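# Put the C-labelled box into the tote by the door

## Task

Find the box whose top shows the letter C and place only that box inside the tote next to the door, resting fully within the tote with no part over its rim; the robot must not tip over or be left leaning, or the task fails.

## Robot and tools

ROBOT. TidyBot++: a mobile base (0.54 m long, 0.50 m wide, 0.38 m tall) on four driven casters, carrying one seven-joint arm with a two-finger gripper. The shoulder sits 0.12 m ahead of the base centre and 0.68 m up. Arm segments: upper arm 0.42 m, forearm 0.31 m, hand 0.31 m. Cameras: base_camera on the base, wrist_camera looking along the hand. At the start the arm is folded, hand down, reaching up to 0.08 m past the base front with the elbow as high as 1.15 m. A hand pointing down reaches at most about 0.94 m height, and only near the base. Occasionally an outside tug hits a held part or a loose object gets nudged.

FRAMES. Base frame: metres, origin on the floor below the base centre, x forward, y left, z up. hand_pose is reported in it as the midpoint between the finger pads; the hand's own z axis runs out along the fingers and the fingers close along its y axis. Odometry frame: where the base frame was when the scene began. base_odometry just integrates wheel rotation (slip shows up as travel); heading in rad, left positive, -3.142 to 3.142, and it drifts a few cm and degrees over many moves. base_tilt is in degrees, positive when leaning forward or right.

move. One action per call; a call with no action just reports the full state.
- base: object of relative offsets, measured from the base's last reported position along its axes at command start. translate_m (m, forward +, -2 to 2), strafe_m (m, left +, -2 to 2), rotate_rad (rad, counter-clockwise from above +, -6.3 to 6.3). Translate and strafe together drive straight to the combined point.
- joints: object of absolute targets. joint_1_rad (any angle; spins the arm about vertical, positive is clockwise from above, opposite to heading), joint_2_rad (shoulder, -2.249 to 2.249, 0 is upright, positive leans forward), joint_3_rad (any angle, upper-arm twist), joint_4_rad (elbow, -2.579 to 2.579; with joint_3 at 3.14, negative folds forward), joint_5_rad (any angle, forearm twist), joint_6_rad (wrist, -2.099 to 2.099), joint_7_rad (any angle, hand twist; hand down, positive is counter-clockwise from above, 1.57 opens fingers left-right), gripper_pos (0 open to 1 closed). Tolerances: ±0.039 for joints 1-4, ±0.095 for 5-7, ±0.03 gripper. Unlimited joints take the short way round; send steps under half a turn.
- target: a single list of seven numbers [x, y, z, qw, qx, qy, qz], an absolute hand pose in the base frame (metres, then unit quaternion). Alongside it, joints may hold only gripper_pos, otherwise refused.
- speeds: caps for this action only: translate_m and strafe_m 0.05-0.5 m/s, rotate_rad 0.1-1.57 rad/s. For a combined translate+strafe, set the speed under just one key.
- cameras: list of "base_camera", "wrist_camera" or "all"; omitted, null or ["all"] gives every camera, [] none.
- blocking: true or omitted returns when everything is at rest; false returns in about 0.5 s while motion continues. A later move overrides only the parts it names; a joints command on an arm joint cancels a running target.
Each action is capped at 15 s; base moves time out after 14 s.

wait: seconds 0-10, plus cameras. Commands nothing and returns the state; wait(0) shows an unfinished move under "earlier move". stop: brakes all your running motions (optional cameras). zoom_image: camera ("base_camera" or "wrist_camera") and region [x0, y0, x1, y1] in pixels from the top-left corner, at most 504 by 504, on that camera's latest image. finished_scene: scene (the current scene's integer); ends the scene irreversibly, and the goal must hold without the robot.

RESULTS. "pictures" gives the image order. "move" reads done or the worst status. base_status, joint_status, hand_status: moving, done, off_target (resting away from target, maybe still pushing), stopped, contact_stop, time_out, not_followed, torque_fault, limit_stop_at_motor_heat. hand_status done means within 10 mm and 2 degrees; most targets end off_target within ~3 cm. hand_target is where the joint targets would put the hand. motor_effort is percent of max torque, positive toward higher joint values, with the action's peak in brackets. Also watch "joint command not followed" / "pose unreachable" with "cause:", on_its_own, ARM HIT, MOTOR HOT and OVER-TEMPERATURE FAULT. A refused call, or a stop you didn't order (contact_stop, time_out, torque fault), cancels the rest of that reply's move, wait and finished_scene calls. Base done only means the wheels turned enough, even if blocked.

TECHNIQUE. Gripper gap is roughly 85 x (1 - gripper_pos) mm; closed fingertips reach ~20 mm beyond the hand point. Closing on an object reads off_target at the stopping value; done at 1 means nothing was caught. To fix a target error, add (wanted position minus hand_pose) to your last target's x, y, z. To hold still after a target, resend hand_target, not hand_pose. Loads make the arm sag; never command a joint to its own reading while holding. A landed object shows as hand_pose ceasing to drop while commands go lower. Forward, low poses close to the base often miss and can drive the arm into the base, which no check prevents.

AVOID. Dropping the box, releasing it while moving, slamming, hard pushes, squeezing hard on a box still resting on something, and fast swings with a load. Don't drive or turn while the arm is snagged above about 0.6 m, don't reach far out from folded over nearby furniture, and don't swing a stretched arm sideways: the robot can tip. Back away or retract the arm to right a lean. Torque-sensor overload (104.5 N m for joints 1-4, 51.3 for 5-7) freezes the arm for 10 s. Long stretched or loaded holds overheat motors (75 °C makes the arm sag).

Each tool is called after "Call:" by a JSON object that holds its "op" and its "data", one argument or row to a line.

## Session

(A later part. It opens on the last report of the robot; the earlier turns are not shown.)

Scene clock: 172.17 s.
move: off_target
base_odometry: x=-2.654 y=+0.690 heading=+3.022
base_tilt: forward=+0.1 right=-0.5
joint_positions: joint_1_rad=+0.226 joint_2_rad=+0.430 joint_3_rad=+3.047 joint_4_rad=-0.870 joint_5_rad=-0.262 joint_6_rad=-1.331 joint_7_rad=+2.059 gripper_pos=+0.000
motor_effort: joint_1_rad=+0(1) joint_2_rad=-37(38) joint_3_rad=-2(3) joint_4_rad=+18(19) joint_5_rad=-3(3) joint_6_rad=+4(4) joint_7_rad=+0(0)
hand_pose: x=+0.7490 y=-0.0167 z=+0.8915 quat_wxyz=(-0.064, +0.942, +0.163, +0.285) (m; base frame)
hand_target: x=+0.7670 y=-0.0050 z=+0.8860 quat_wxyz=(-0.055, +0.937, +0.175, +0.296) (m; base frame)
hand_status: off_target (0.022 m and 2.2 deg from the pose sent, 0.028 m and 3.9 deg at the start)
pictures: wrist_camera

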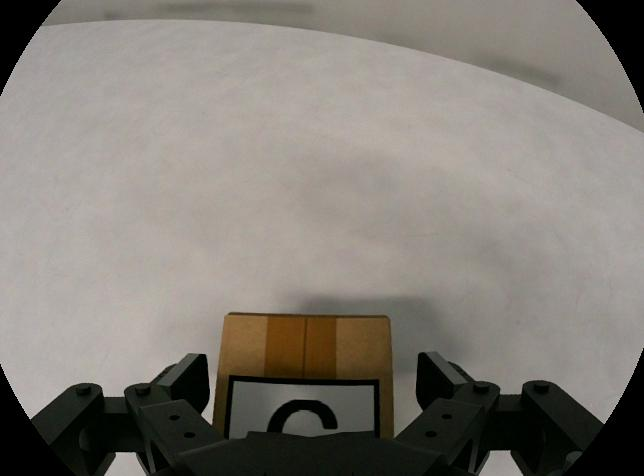

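Call:
{"op": "move", "data": {
  "joints": {"gripper_pos": 0.5},
  "cameras": ["wrist_camera"]
}}

Call:
{"op": "move", "data": {
  "target": [0.76, -0.005, 0.94, -0.0553, 0.9374, 0.1754, 0.2956]
}}

Scene clock: 176.27 s.
move: off_target
joint_status: gripper_pos off_target (ended at +0.345, target +0.500)
motor_effort: joint_1_rad=+1(1) joint_2_rad=-35(37) joint_3_rad=-2(3) joint_4_rad=+18(19) joint_5_rad=-3(3) joint_6_rad=+4(4) joint_7_rad=+0(0)
pictures: wrist_camera

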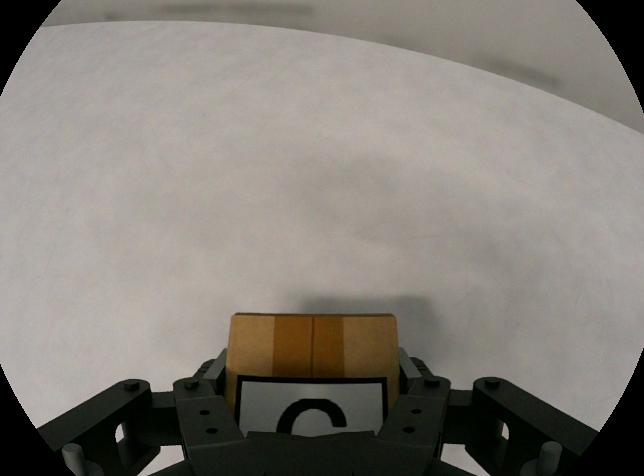

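Scene clock: 177.83 s.
move: off_target
base_odometry: x=-2.654 y=+0.690 heading=+3.022
base_tilt: forward=+0.1 right=-0.4
joint_positions: joint_1_rad=+0.216 joint_2_rad=+0.471 joint_3_rad=+3.046 joint_4_rad=-0.621 joint_5_rad=-0.251 joint_6_rad=-1.414 joint_7_rad=+2.058 gripper_pos=+0.345
motor_effort: joint_1_rad=+0(1) joint_2_rad=-38(40) joint_3_rad=-2(3) joint_4_rad=+18(20) joint_5_rad=-3(3) joint_6_rad=+5(6) joint_7_rad=+0(0)
hand_pose: x=+0.7709 y=-0.0196 z=+0.9648 quat_wxyz=(-0.042, +0.922, +0.180, +0.341) (m; base frame)
hand_target: x=+0.7600 y=-0.0050 z=+0.9400 quat_wxyz=(-0.055, +0.937, +0.175, +0.296) (m; base frame)
hand_status: off_target (0.031 m and 5.7 deg from the pose sent, 0.050 m and 2.1 deg at the start)
pictures: base_camera, wrist_camera

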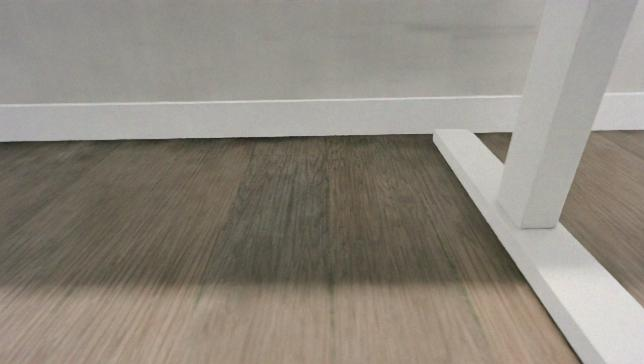

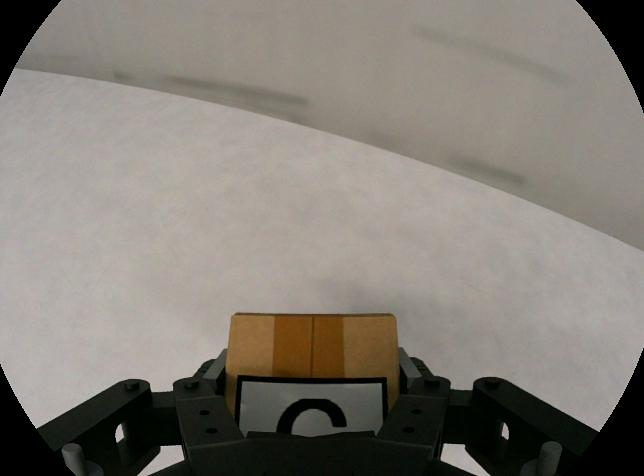

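Call:
{"op": "move", "data": {
  "joints": {"gripper_pos": 1.0},
  "base": {"translate_m": -0.696, "strafe_m": 0.309},
  "speeds": {"translate_m": 0.4}
}}

Call:
{"op": "move", "data": {
  "joints": {"joint_1_rad": 0, "joint_2_rad": -0.3, "joint_3_rad": 3.14, "joint_4_rad": -2.0, "joint_5_rad": 0, "joint_6_rad": -1.1, "joint_7_rad": 1.57},
  "base": {"translate_m": -0.13, "strafe_m": 1.08, "rotate_rad": 3.1}
}}

Scene clock: 213.33 s.
move: off_target
base_status: done
joint_status: gripper_pos off_target (ended at +0.345, target +1.000)
motor_effort: joint_1_rad=+1(3) joint_2_rad=-39(42) joint_3_rad=-2(4) joint_4_rad=+18(19) joint_5_rad=-3(4) joint_6_rad=+5(6) joint_7_rad=+0(0)

Scene clock: 217.43 s.
move: done
base_odometry: x=-2.000 y=-0.788 heading=-0.160
base_tilt: forward=+0.1 right=-0.4
base_status: done
joint_positions: joint_1_rad=+0.022 joint_2_rad=-0.274 joint_3_rad=+3.122 joint_4_rad=-1.988 joint_5_rad=-0.032 joint_6_rad=-1.185 joint_7_rad=+1.632 gripper_pos=+0.345
joint_status: all done
motor_effort: joint_1_rad=+1(9) joint_2_rad=-9(41) joint_3_rad=+0(7) joint_4_rad=+18(19) joint_5_rad=-1(6) joint_6_rad=+2(6) joint_7_rad=+0(1)
hand_pose: x=+0.3911 y=+0.0098 z=+0.7400 quat_wxyz=(-0.009, +0.992, +0.025, +0.122) (m; base frame)
pictures: base_camera, wrist_camera

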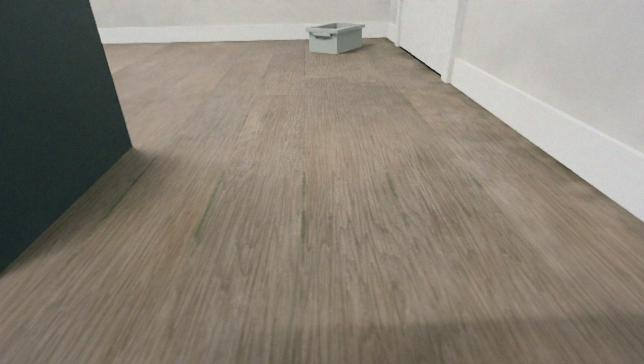

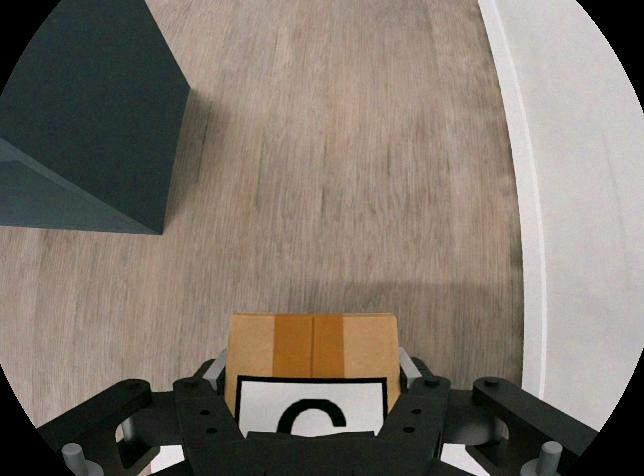

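Call:
{"op": "move", "data": {
  "base": {"translate_m": 1.3}
}}

Scene clock: 225.00 s.
move: done
base_odometry: x=-0.716 y=-0.995 heading=-0.160
base_tilt: forward=+0.1 right=-0.4
base_status: done
joint_positions: joint_1_rad=+0.022 joint_2_rad=-0.285 joint_3_rad=+3.123 joint_4_rad=-1.991 joint_5_rad=-0.032 joint_6_rad=-1.181 joint_7_rad=+1.632 gripper_pos=+0.345
motor_effort: joint_1_rad=+0(1) joint_2_rad=-9(11) joint_3_rad=-1(1) joint_4_rad=+18(19) joint_5_rad=-1(1) joint_6_rad=+2(3) joint_7_rad=+0(1)
hand_pose: x=+0.3905 y=+0.0098 z=+0.7419 quat_wxyz=(-0.008, +0.992, +0.025, +0.127) (m; base frame)
pictures: base_camera, wrist_camera

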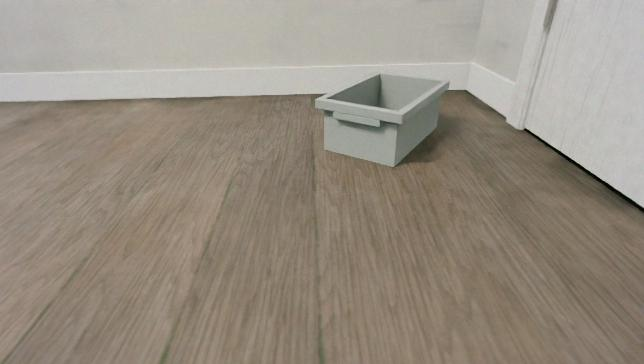

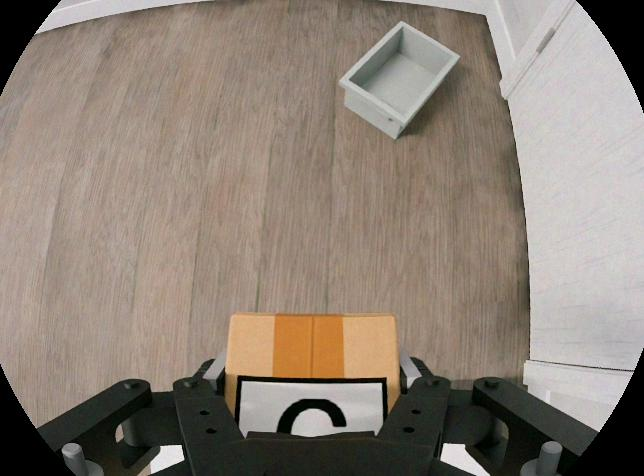

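Call:
{"op": "move", "data": {
  "base": {"translate_m": 0.5, "strafe_m": -0.08},
  "speeds": {"translate_m": 0.35},
  "target": [0.57, -0.07, 0.4, 0.0683, 0.9297, -0.2227, 0.2851]
}}

Scene clock: 237.90 s.
move: off_target
base_odometry: x=-0.235 y=-1.154 heading=-0.160
base_tilt: forward=+0.1 right=-0.4
base_status: done
joint_positions: joint_1_rad=-0.130 joint_2_rad=+0.788 joint_3_rad=+3.291 joint_4_rad=-2.351 joint_5_rad=-0.274 joint_6_rad=+0.480 joint_7_rad=+1.402 gripper_pos=+0.345
motor_effort: joint_1_rad=+1(1) joint_2_rad=-31(33) joint_3_rad=+2(2) joint_4_rad=+3(19) joint_5_rad=-1(2) joint_6_rad=+5(5) joint_7_rad=+0(0)
hand_pose: x=+0.5615 y=-0.0576 z=+0.3950 quat_wxyz=(+0.059, +0.947, -0.189, +0.253) (m; base frame)
hand_target: x=+0.5700 y=-0.0700 z=+0.4000 quat_wxyz=(+0.068, +0.930, -0.223, +0.285) (m; base frame)
hand_status: off_target (0.016 m and 5.8 deg from the pose sent, 0.394 m and 35.6 deg at the start)
pictures: base_camera, wrist_camera

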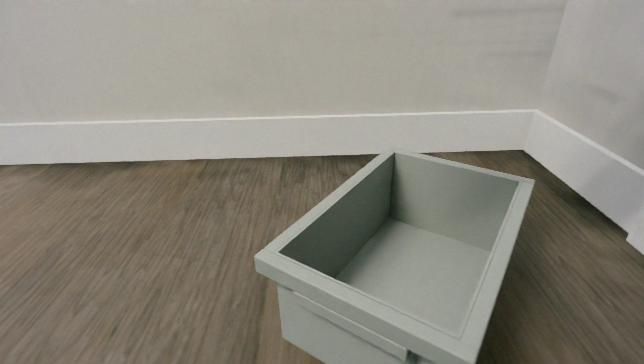

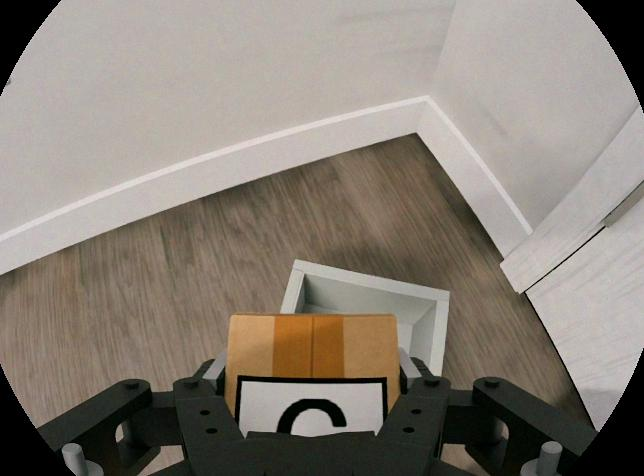

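Call:
{"op": "move", "data": {
  "target": [0.573, -0.12, 0.27, 0.1057, 0.8943, -0.3113, 0.3035]
}}

Scene clock: 252.23 s.
move: off_target
base_odometry: x=-0.235 y=-1.154 heading=-0.160
base_tilt: forward=+0.1 right=-0.5
joint_positions: joint_1_rad=-0.129 joint_2_rad=+1.224 joint_3_rad=+3.291 joint_4_rad=-2.219 joint_5_rad=-0.360 joint_6_rad=+0.743 joint_7_rad=+1.205 gripper_pos=+0.345
motor_effort: joint_1_rad=+0(1) joint_2_rad=-35(36) joint_3_rad=+3(3) joint_4_rad=-3(3) joint_5_rad=-2(2) joint_6_rad=+4(5) joint_7_rad=+0(0)
hand_pose: x=+0.5527 y=-0.0992 z=+0.2616 quat_wxyz=(+0.102, +0.921, -0.275, +0.256) (m; base frame)
hand_target: x=+0.5729 y=-0.1200 z=+0.2700 quat_wxyz=(+0.106, +0.894, -0.311, +0.303) (m; base frame)
hand_status: off_target (0.030 m and 7.5 deg from the pose sent, 0.140 m and 17.2 deg at the start)
pictures: base_camera, wrist_camera

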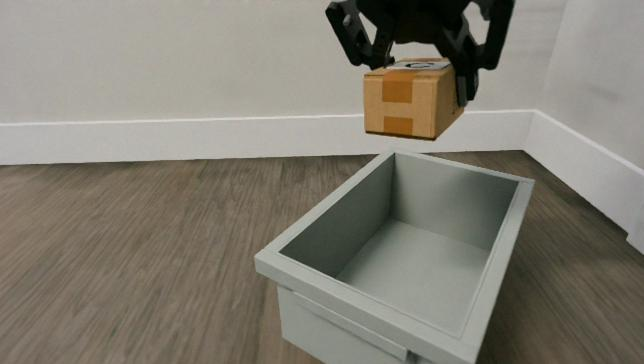

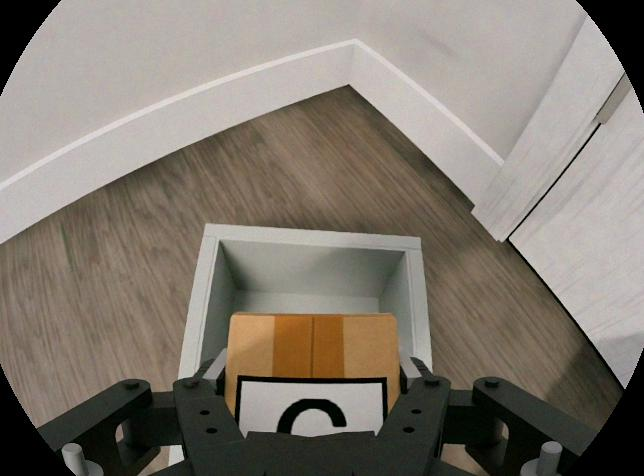

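Call:
{"op": "move", "data": {
  "target": [0.576, -0.124, 0.14, 0.1057, 0.8943, -0.3113, 0.3035]
}}

Call:
{"op": "move", "data": {
  "target": [0.576, -0.124, 0.09, 0.1057, 0.8943, -0.3113, 0.3035]
}}

Scene clock: 257.93 s.
move: off_target
motor_effort: joint_1_rad=+0(2) joint_2_rad=-36(38) joint_3_rad=+4(4) joint_4_rad=-4(5) joint_5_rad=-2(3) joint_6_rad=+4(5) joint_7_rad=+0(1)
hand_status: off_target (0.023 m and 7.7 deg from the pose sent, 0.126 m and 7.5 deg at the start)

Scene clock: 258.97 s.
move: off_target
base_odometry: x=-0.235 y=-1.154 heading=-0.160
base_tilt: forward=+0.1 right=-0.4
joint_positions: joint_1_rad=-0.129 joint_2_rad=+1.675 joint_3_rad=+3.291 joint_4_rad=-1.823 joint_5_rad=-0.400 joint_6_rad=+0.802 joint_7_rad=+1.171 gripper_pos=+0.345
motor_effort: joint_1_rad=+0(1) joint_2_rad=-36(38) joint_3_rad=+4(4) joint_4_rad=-4(5) joint_5_rad=-2(2) joint_6_rad=+4(5) joint_7_rad=+0(1)
hand_pose: x=+0.5655 y=-0.1125 z=+0.0859 quat_wxyz=(+0.112, +0.919, -0.268, +0.268) (m; base frame)
hand_target: x=+0.5760 y=-0.1240 z=+0.0900 quat_wxyz=(+0.106, +0.894, -0.311, +0.304) (m; base frame)
hand_status: off_target (0.016 m and 7.0 deg from the pose sent, 0.049 m and 7.7 deg at the start)
pictures: base_camera, wrist_camera

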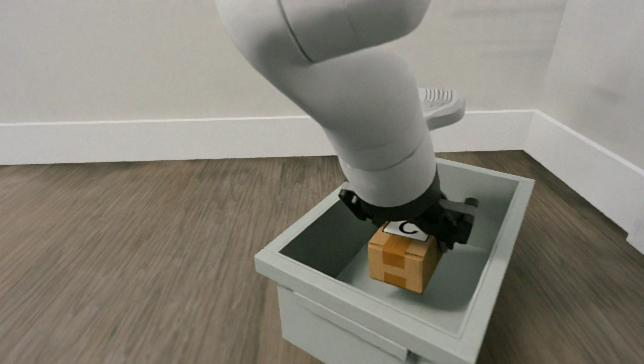

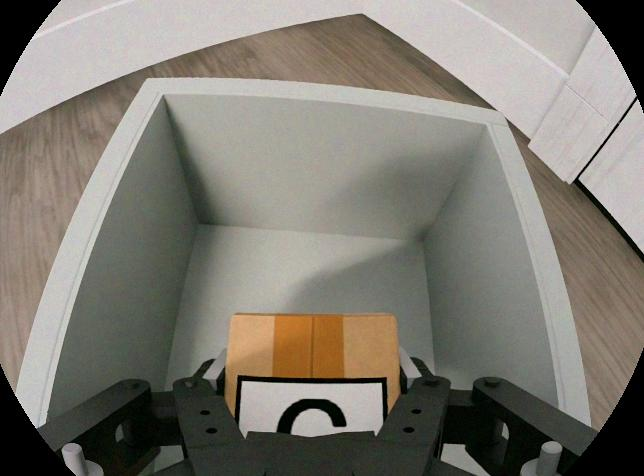

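Call:
{"op": "move", "data": {
  "target": [0.574, -0.122, 0.065, 0.1057, 0.8943, -0.3113, 0.3035],
  "cameras": []
}}

Call:
{"op": "move", "data": {
  "target": [0.574, -0.122, 0.054, 0.1057, 0.8943, -0.3113, 0.3035]
}}

Call:
{"op": "zoom_image", "data": {
  "camera": "base_camera",
  "region": [320, 200, 500, 330]
}}

Scene clock: 263.03 s.
move: off_target
motor_effort: joint_1_rad=+1(1) joint_2_rad=-36(38) joint_3_rad=+4(5) joint_4_rad=-4(4) joint_5_rad=-2(3) joint_6_rad=+5(5) joint_7_rad=+0(0)
hand_status: off_target (0.009 m and 6.3 deg from the pose sent, 0.025 m and 7.0 deg at the start)
pictures: none

Scene clock: 263.70 s.
move: off_target
base_odometry: x=-0.235 y=-1.154 heading=-0.160
base_tilt: forward=+0.1 right=-0.4
joint_positions: joint_1_rad=-0.129 joint_2_rad=+1.752 joint_3_rad=+3.291 joint_4_rad=-1.725 joint_5_rad=-0.422 joint_6_rad=+0.802 joint_7_rad=+1.171 gripper_pos=+0.345
motor_effort: joint_1_rad=+0(1) joint_2_rad=-36(37) joint_3_rad=+4(4) joint_4_rad=-3(4) joint_5_rad=-2(3) joint_6_rad=+5(5) joint_7_rad=+0(0)
hand_pose: x=+0.5732 y=-0.1146 z=+0.0552 quat_wxyz=(+0.110, +0.914, -0.272, +0.279) (m; base frame)
hand_target: x=+0.5740 y=-0.1220 z=+0.0540 quat_wxyz=(+0.106, +0.894, -0.311, +0.304) (m; base frame)
hand_status: off_target (0.008 m and 5.8 deg from the pose sent, 0.013 m and 6.3 deg at the start)
pictures: base_camera, wrist_camera

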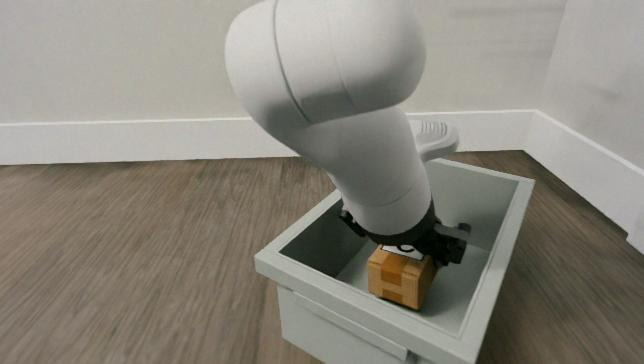

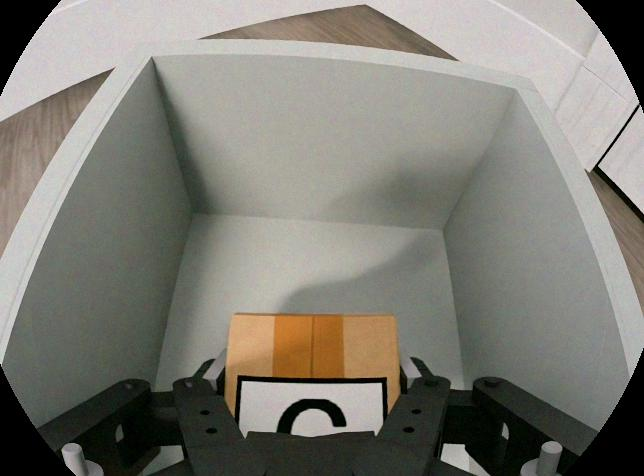

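Scaled by 2.800.

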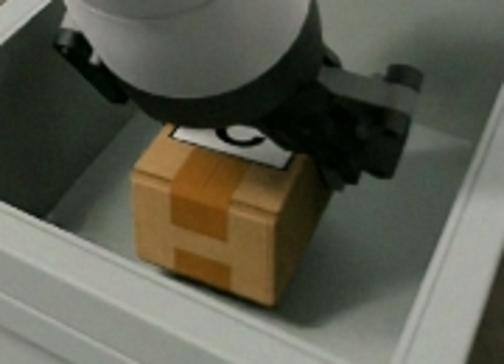

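Call:
{"op": "move", "data": {
  "target": [0.572, -0.122, 0.045, 0.1057, 0.8943, -0.3113, 0.3035],
  "cameras": []
}}

Call:
{"op": "move", "data": {
  "target": [0.572, -0.122, 0.039, 0.1057, 0.8943, -0.3113, 0.3035]
}}

Call:
{"op": "zoom_image", "data": {
  "camera": "base_camera",
  "region": [320, 200, 500, 330]
}}

Scene clock: 266.53 s.
move: off_target
motor_effort: joint_1_rad=+1(1) joint_2_rad=-36(37) joint_3_rad=+4(4) joint_4_rad=-4(4) joint_5_rad=-2(2) joint_6_rad=+5(5) joint_7_rad=+0(0)
hand_status: off_target (0.007 m and 5.8 deg from the pose sent, 0.013 m and 5.8 deg at the start)
pictures: none

Scene clock: 267.13 s.
move: off_target
base_odometry: x=-0.235 y=-1.154 heading=-0.160
base_tilt: forward=+0.1 right=-0.4
joint_positions: joint_1_rad=-0.129 joint_2_rad=+1.786 joint_3_rad=+3.291 joint_4_rad=-1.686 joint_5_rad=-0.429 joint_6_rad=+0.802 joint_7_rad=+1.171 gripper_pos=+0.345
motor_effort: joint_1_rad=+1(1) joint_2_rad=-36(37) joint_3_rad=+4(4) joint_4_rad=-3(4) joint_5_rad=-2(3) joint_6_rad=+5(5) joint_7_rad=+0(0)
hand_pose: x=+0.5732 y=-0.1153 z=+0.0416 quat_wxyz=(+0.110, +0.913, -0.273, +0.281) (m; base frame)
hand_target: x=+0.5720 y=-0.1220 z=+0.0390 quat_wxyz=(+0.106, +0.894, -0.311, +0.304) (m; base frame)
hand_status: off_target (0.007 m and 5.5 deg from the pose sent, 0.010 m and 5.8 deg at the start)
pictures: base_camera, wrist_camera

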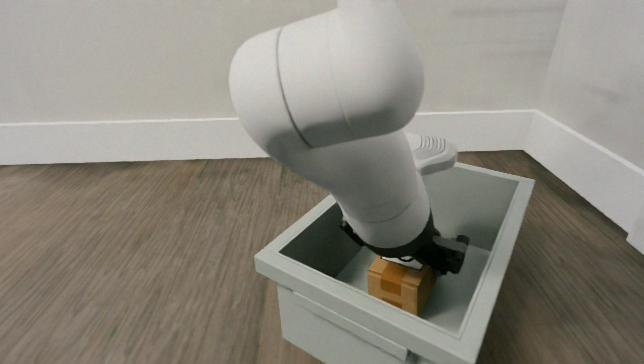

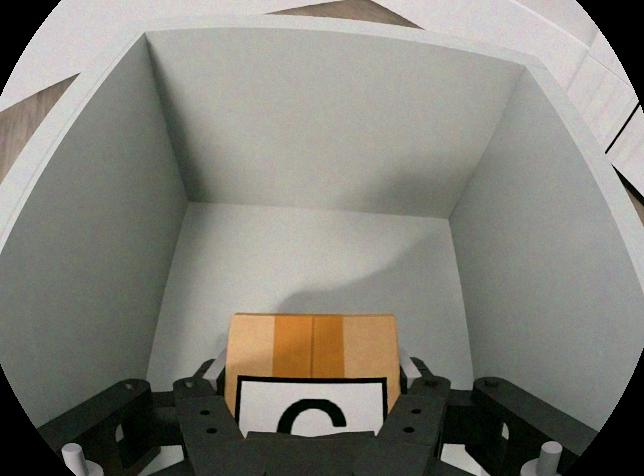

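Scaled by 2.800.

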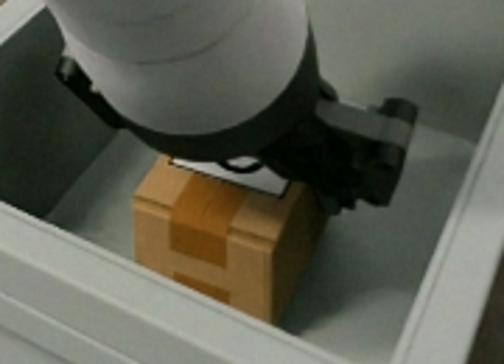

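Call:
{"op": "move", "data": {
  "target": [0.57, -0.122, 0.032, 0.1057, 0.8943, -0.3113, 0.3035],
  "cameras": ["base_camera"]
}}

Scene clock: 268.73 s.
move: off_target
base_odometry: x=-0.235 y=-1.154 heading=-0.160
base_tilt: forward=+0.1 right=-0.4
joint_positions: joint_1_rad=-0.129 joint_2_rad=+1.796 joint_3_rad=+3.291 joint_4_rad=-1.672 joint_5_rad=-0.435 joint_6_rad=+0.803 joint_7_rad=+1.171 gripper_pos=+0.345
motor_effort: joint_1_rad=+1(1) joint_2_rad=-32(36) joint_3_rad=+3(4) joint_4_rad=-2(4) joint_5_rad=-2(2) joint_6_rad=+4(5) joint_7_rad=+0(1)
hand_pose: x=+0.5744 y=-0.1159 z=+0.0377 quat_wxyz=(+0.110, +0.912, -0.274, +0.284) (m; base frame)
hand_target: x=+0.5700 y=-0.1220 z=+0.0320 quat_wxyz=(+0.106, +0.894, -0.311, +0.304) (m; base frame)
hand_status: off_target (0.009 m and 5.2 deg from the pose sent, 0.012 m and 5.5 deg at the start)
pictures: base_camera

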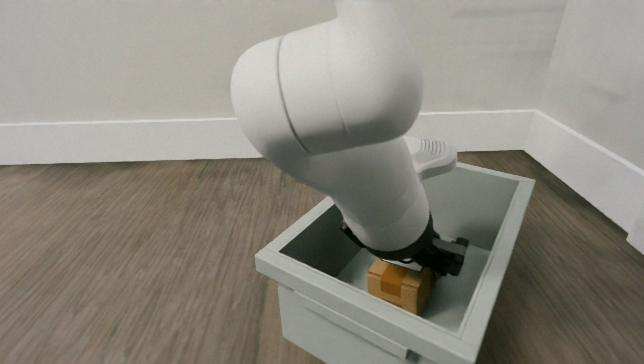

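Call:
{"op": "move", "data": {
  "joints": {"gripper_pos": 0.08},
  "cameras": ["wrist_camera"]
}}

Call:
{"op": "move", "data": {
  "target": [0.52, -0.08, 0.14, 0.1057, 0.8943, -0.3113, 0.3035]
}}

Scene clock: 272.63 s.
move: done
joint_status: all done
motor_effort: joint_1_rad=+1(2) joint_2_rad=-35(36) joint_3_rad=+4(4) joint_4_rad=-3(4) joint_5_rad=-2(2) joint_6_rad=+4(5) joint_7_rad=+0(0)
pictures: wrist_camera

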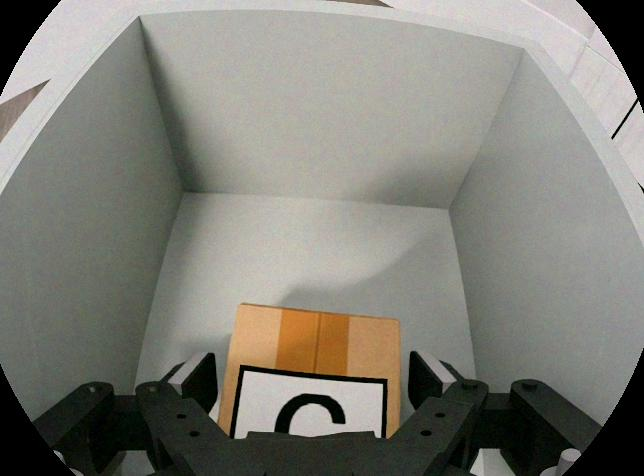

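Scene clock: 274.20 s.
move: off_target
base_odometry: x=-0.235 y=-1.154 heading=-0.160
base_tilt: forward=+0.1 right=-0.4
joint_positions: joint_1_rad=-0.236 joint_2_rad=+1.654 joint_3_rad=+3.273 joint_4_rad=-2.045 joint_5_rad=-0.457 joint_6_rad=+0.931 joint_7_rad=+1.034 gripper_pos=+0.080
motor_effort: joint_1_rad=+1(1) joint_2_rad=-32(35) joint_3_rad=+3(4) joint_4_rad=-8(8) joint_5_rad=-3(3) joint_6_rad=+4(4) joint_7_rad=+0(1)
hand_pose: x=+0.4977 y=-0.0941 z=+0.1212 quat_wxyz=(+0.127, +0.913, -0.289, +0.259) (m; base frame)
hand_target: x=+0.5200 y=-0.0800 z=+0.1400 quat_wxyz=(+0.106, +0.894, -0.311, +0.304) (m; base frame)
hand_status: off_target (0.032 m and 6.5 deg from the pose sent, 0.123 m and 5.4 deg at the start)
pictures: base_camera, wrist_camera

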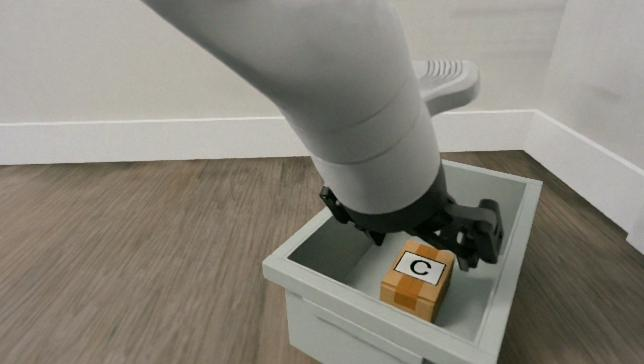

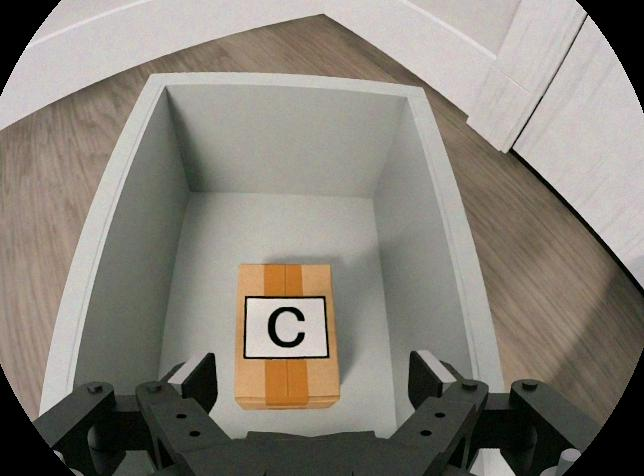

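Call:
{"op": "move", "data": {
  "target": [0.5, -0.08, 0.4, 0.1057, 0.8943, -0.3113, 0.3035]
}}

Scene clock: 278.10 s.
move: off_target
base_odometry: x=-0.235 y=-1.154 heading=-0.160
base_tilt: forward=+0.1 right=-0.4
joint_positions: joint_1_rad=-0.279 joint_2_rad=+0.907 joint_3_rad=+3.319 joint_4_rad=-2.539 joint_5_rad=-0.458 joint_6_rad=+0.874 joint_7_rad=+1.052 gripper_pos=+0.080
motor_effort: joint_1_rad=+0(1) joint_2_rad=-28(34) joint_3_rad=+3(4) joint_4_rad=-2(8) joint_5_rad=-2(3) joint_6_rad=+5(5) joint_7_rad=+0(1)
hand_pose: x=+0.5231 y=-0.0774 z=+0.4050 quat_wxyz=(+0.081, +0.879, -0.328, +0.337) (m; base frame)
hand_target: x=+0.5000 y=-0.0800 z=+0.4000 quat_wxyz=(+0.106, +0.894, -0.311, +0.304) (m; base frame)
hand_status: off_target (0.024 m and 5.4 deg from the pose sent, 0.279 m and 6.5 deg at the start)
pictures: base_camera, wrist_camera

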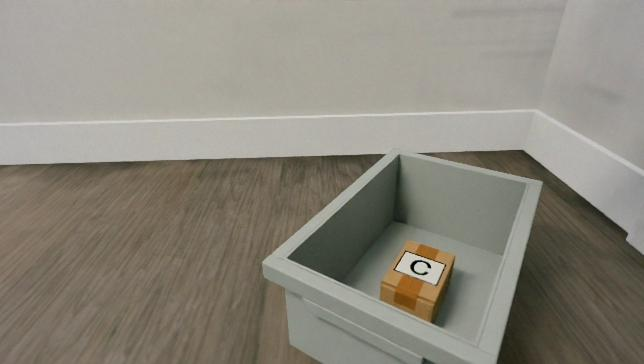

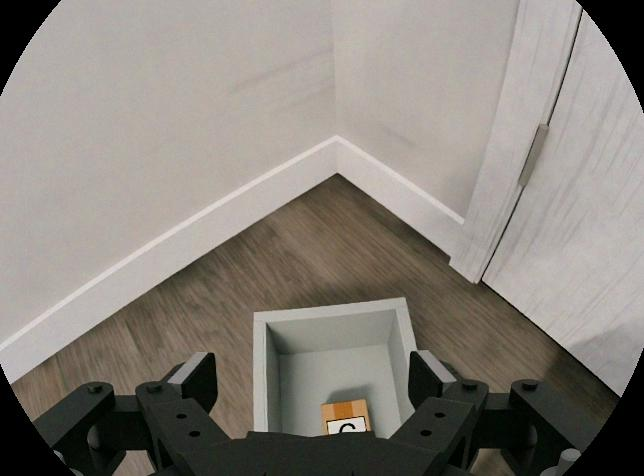

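Call:
{"op": "finished_scene", "data": {
  "scene": 2
}}

The scene is finished: the task was done.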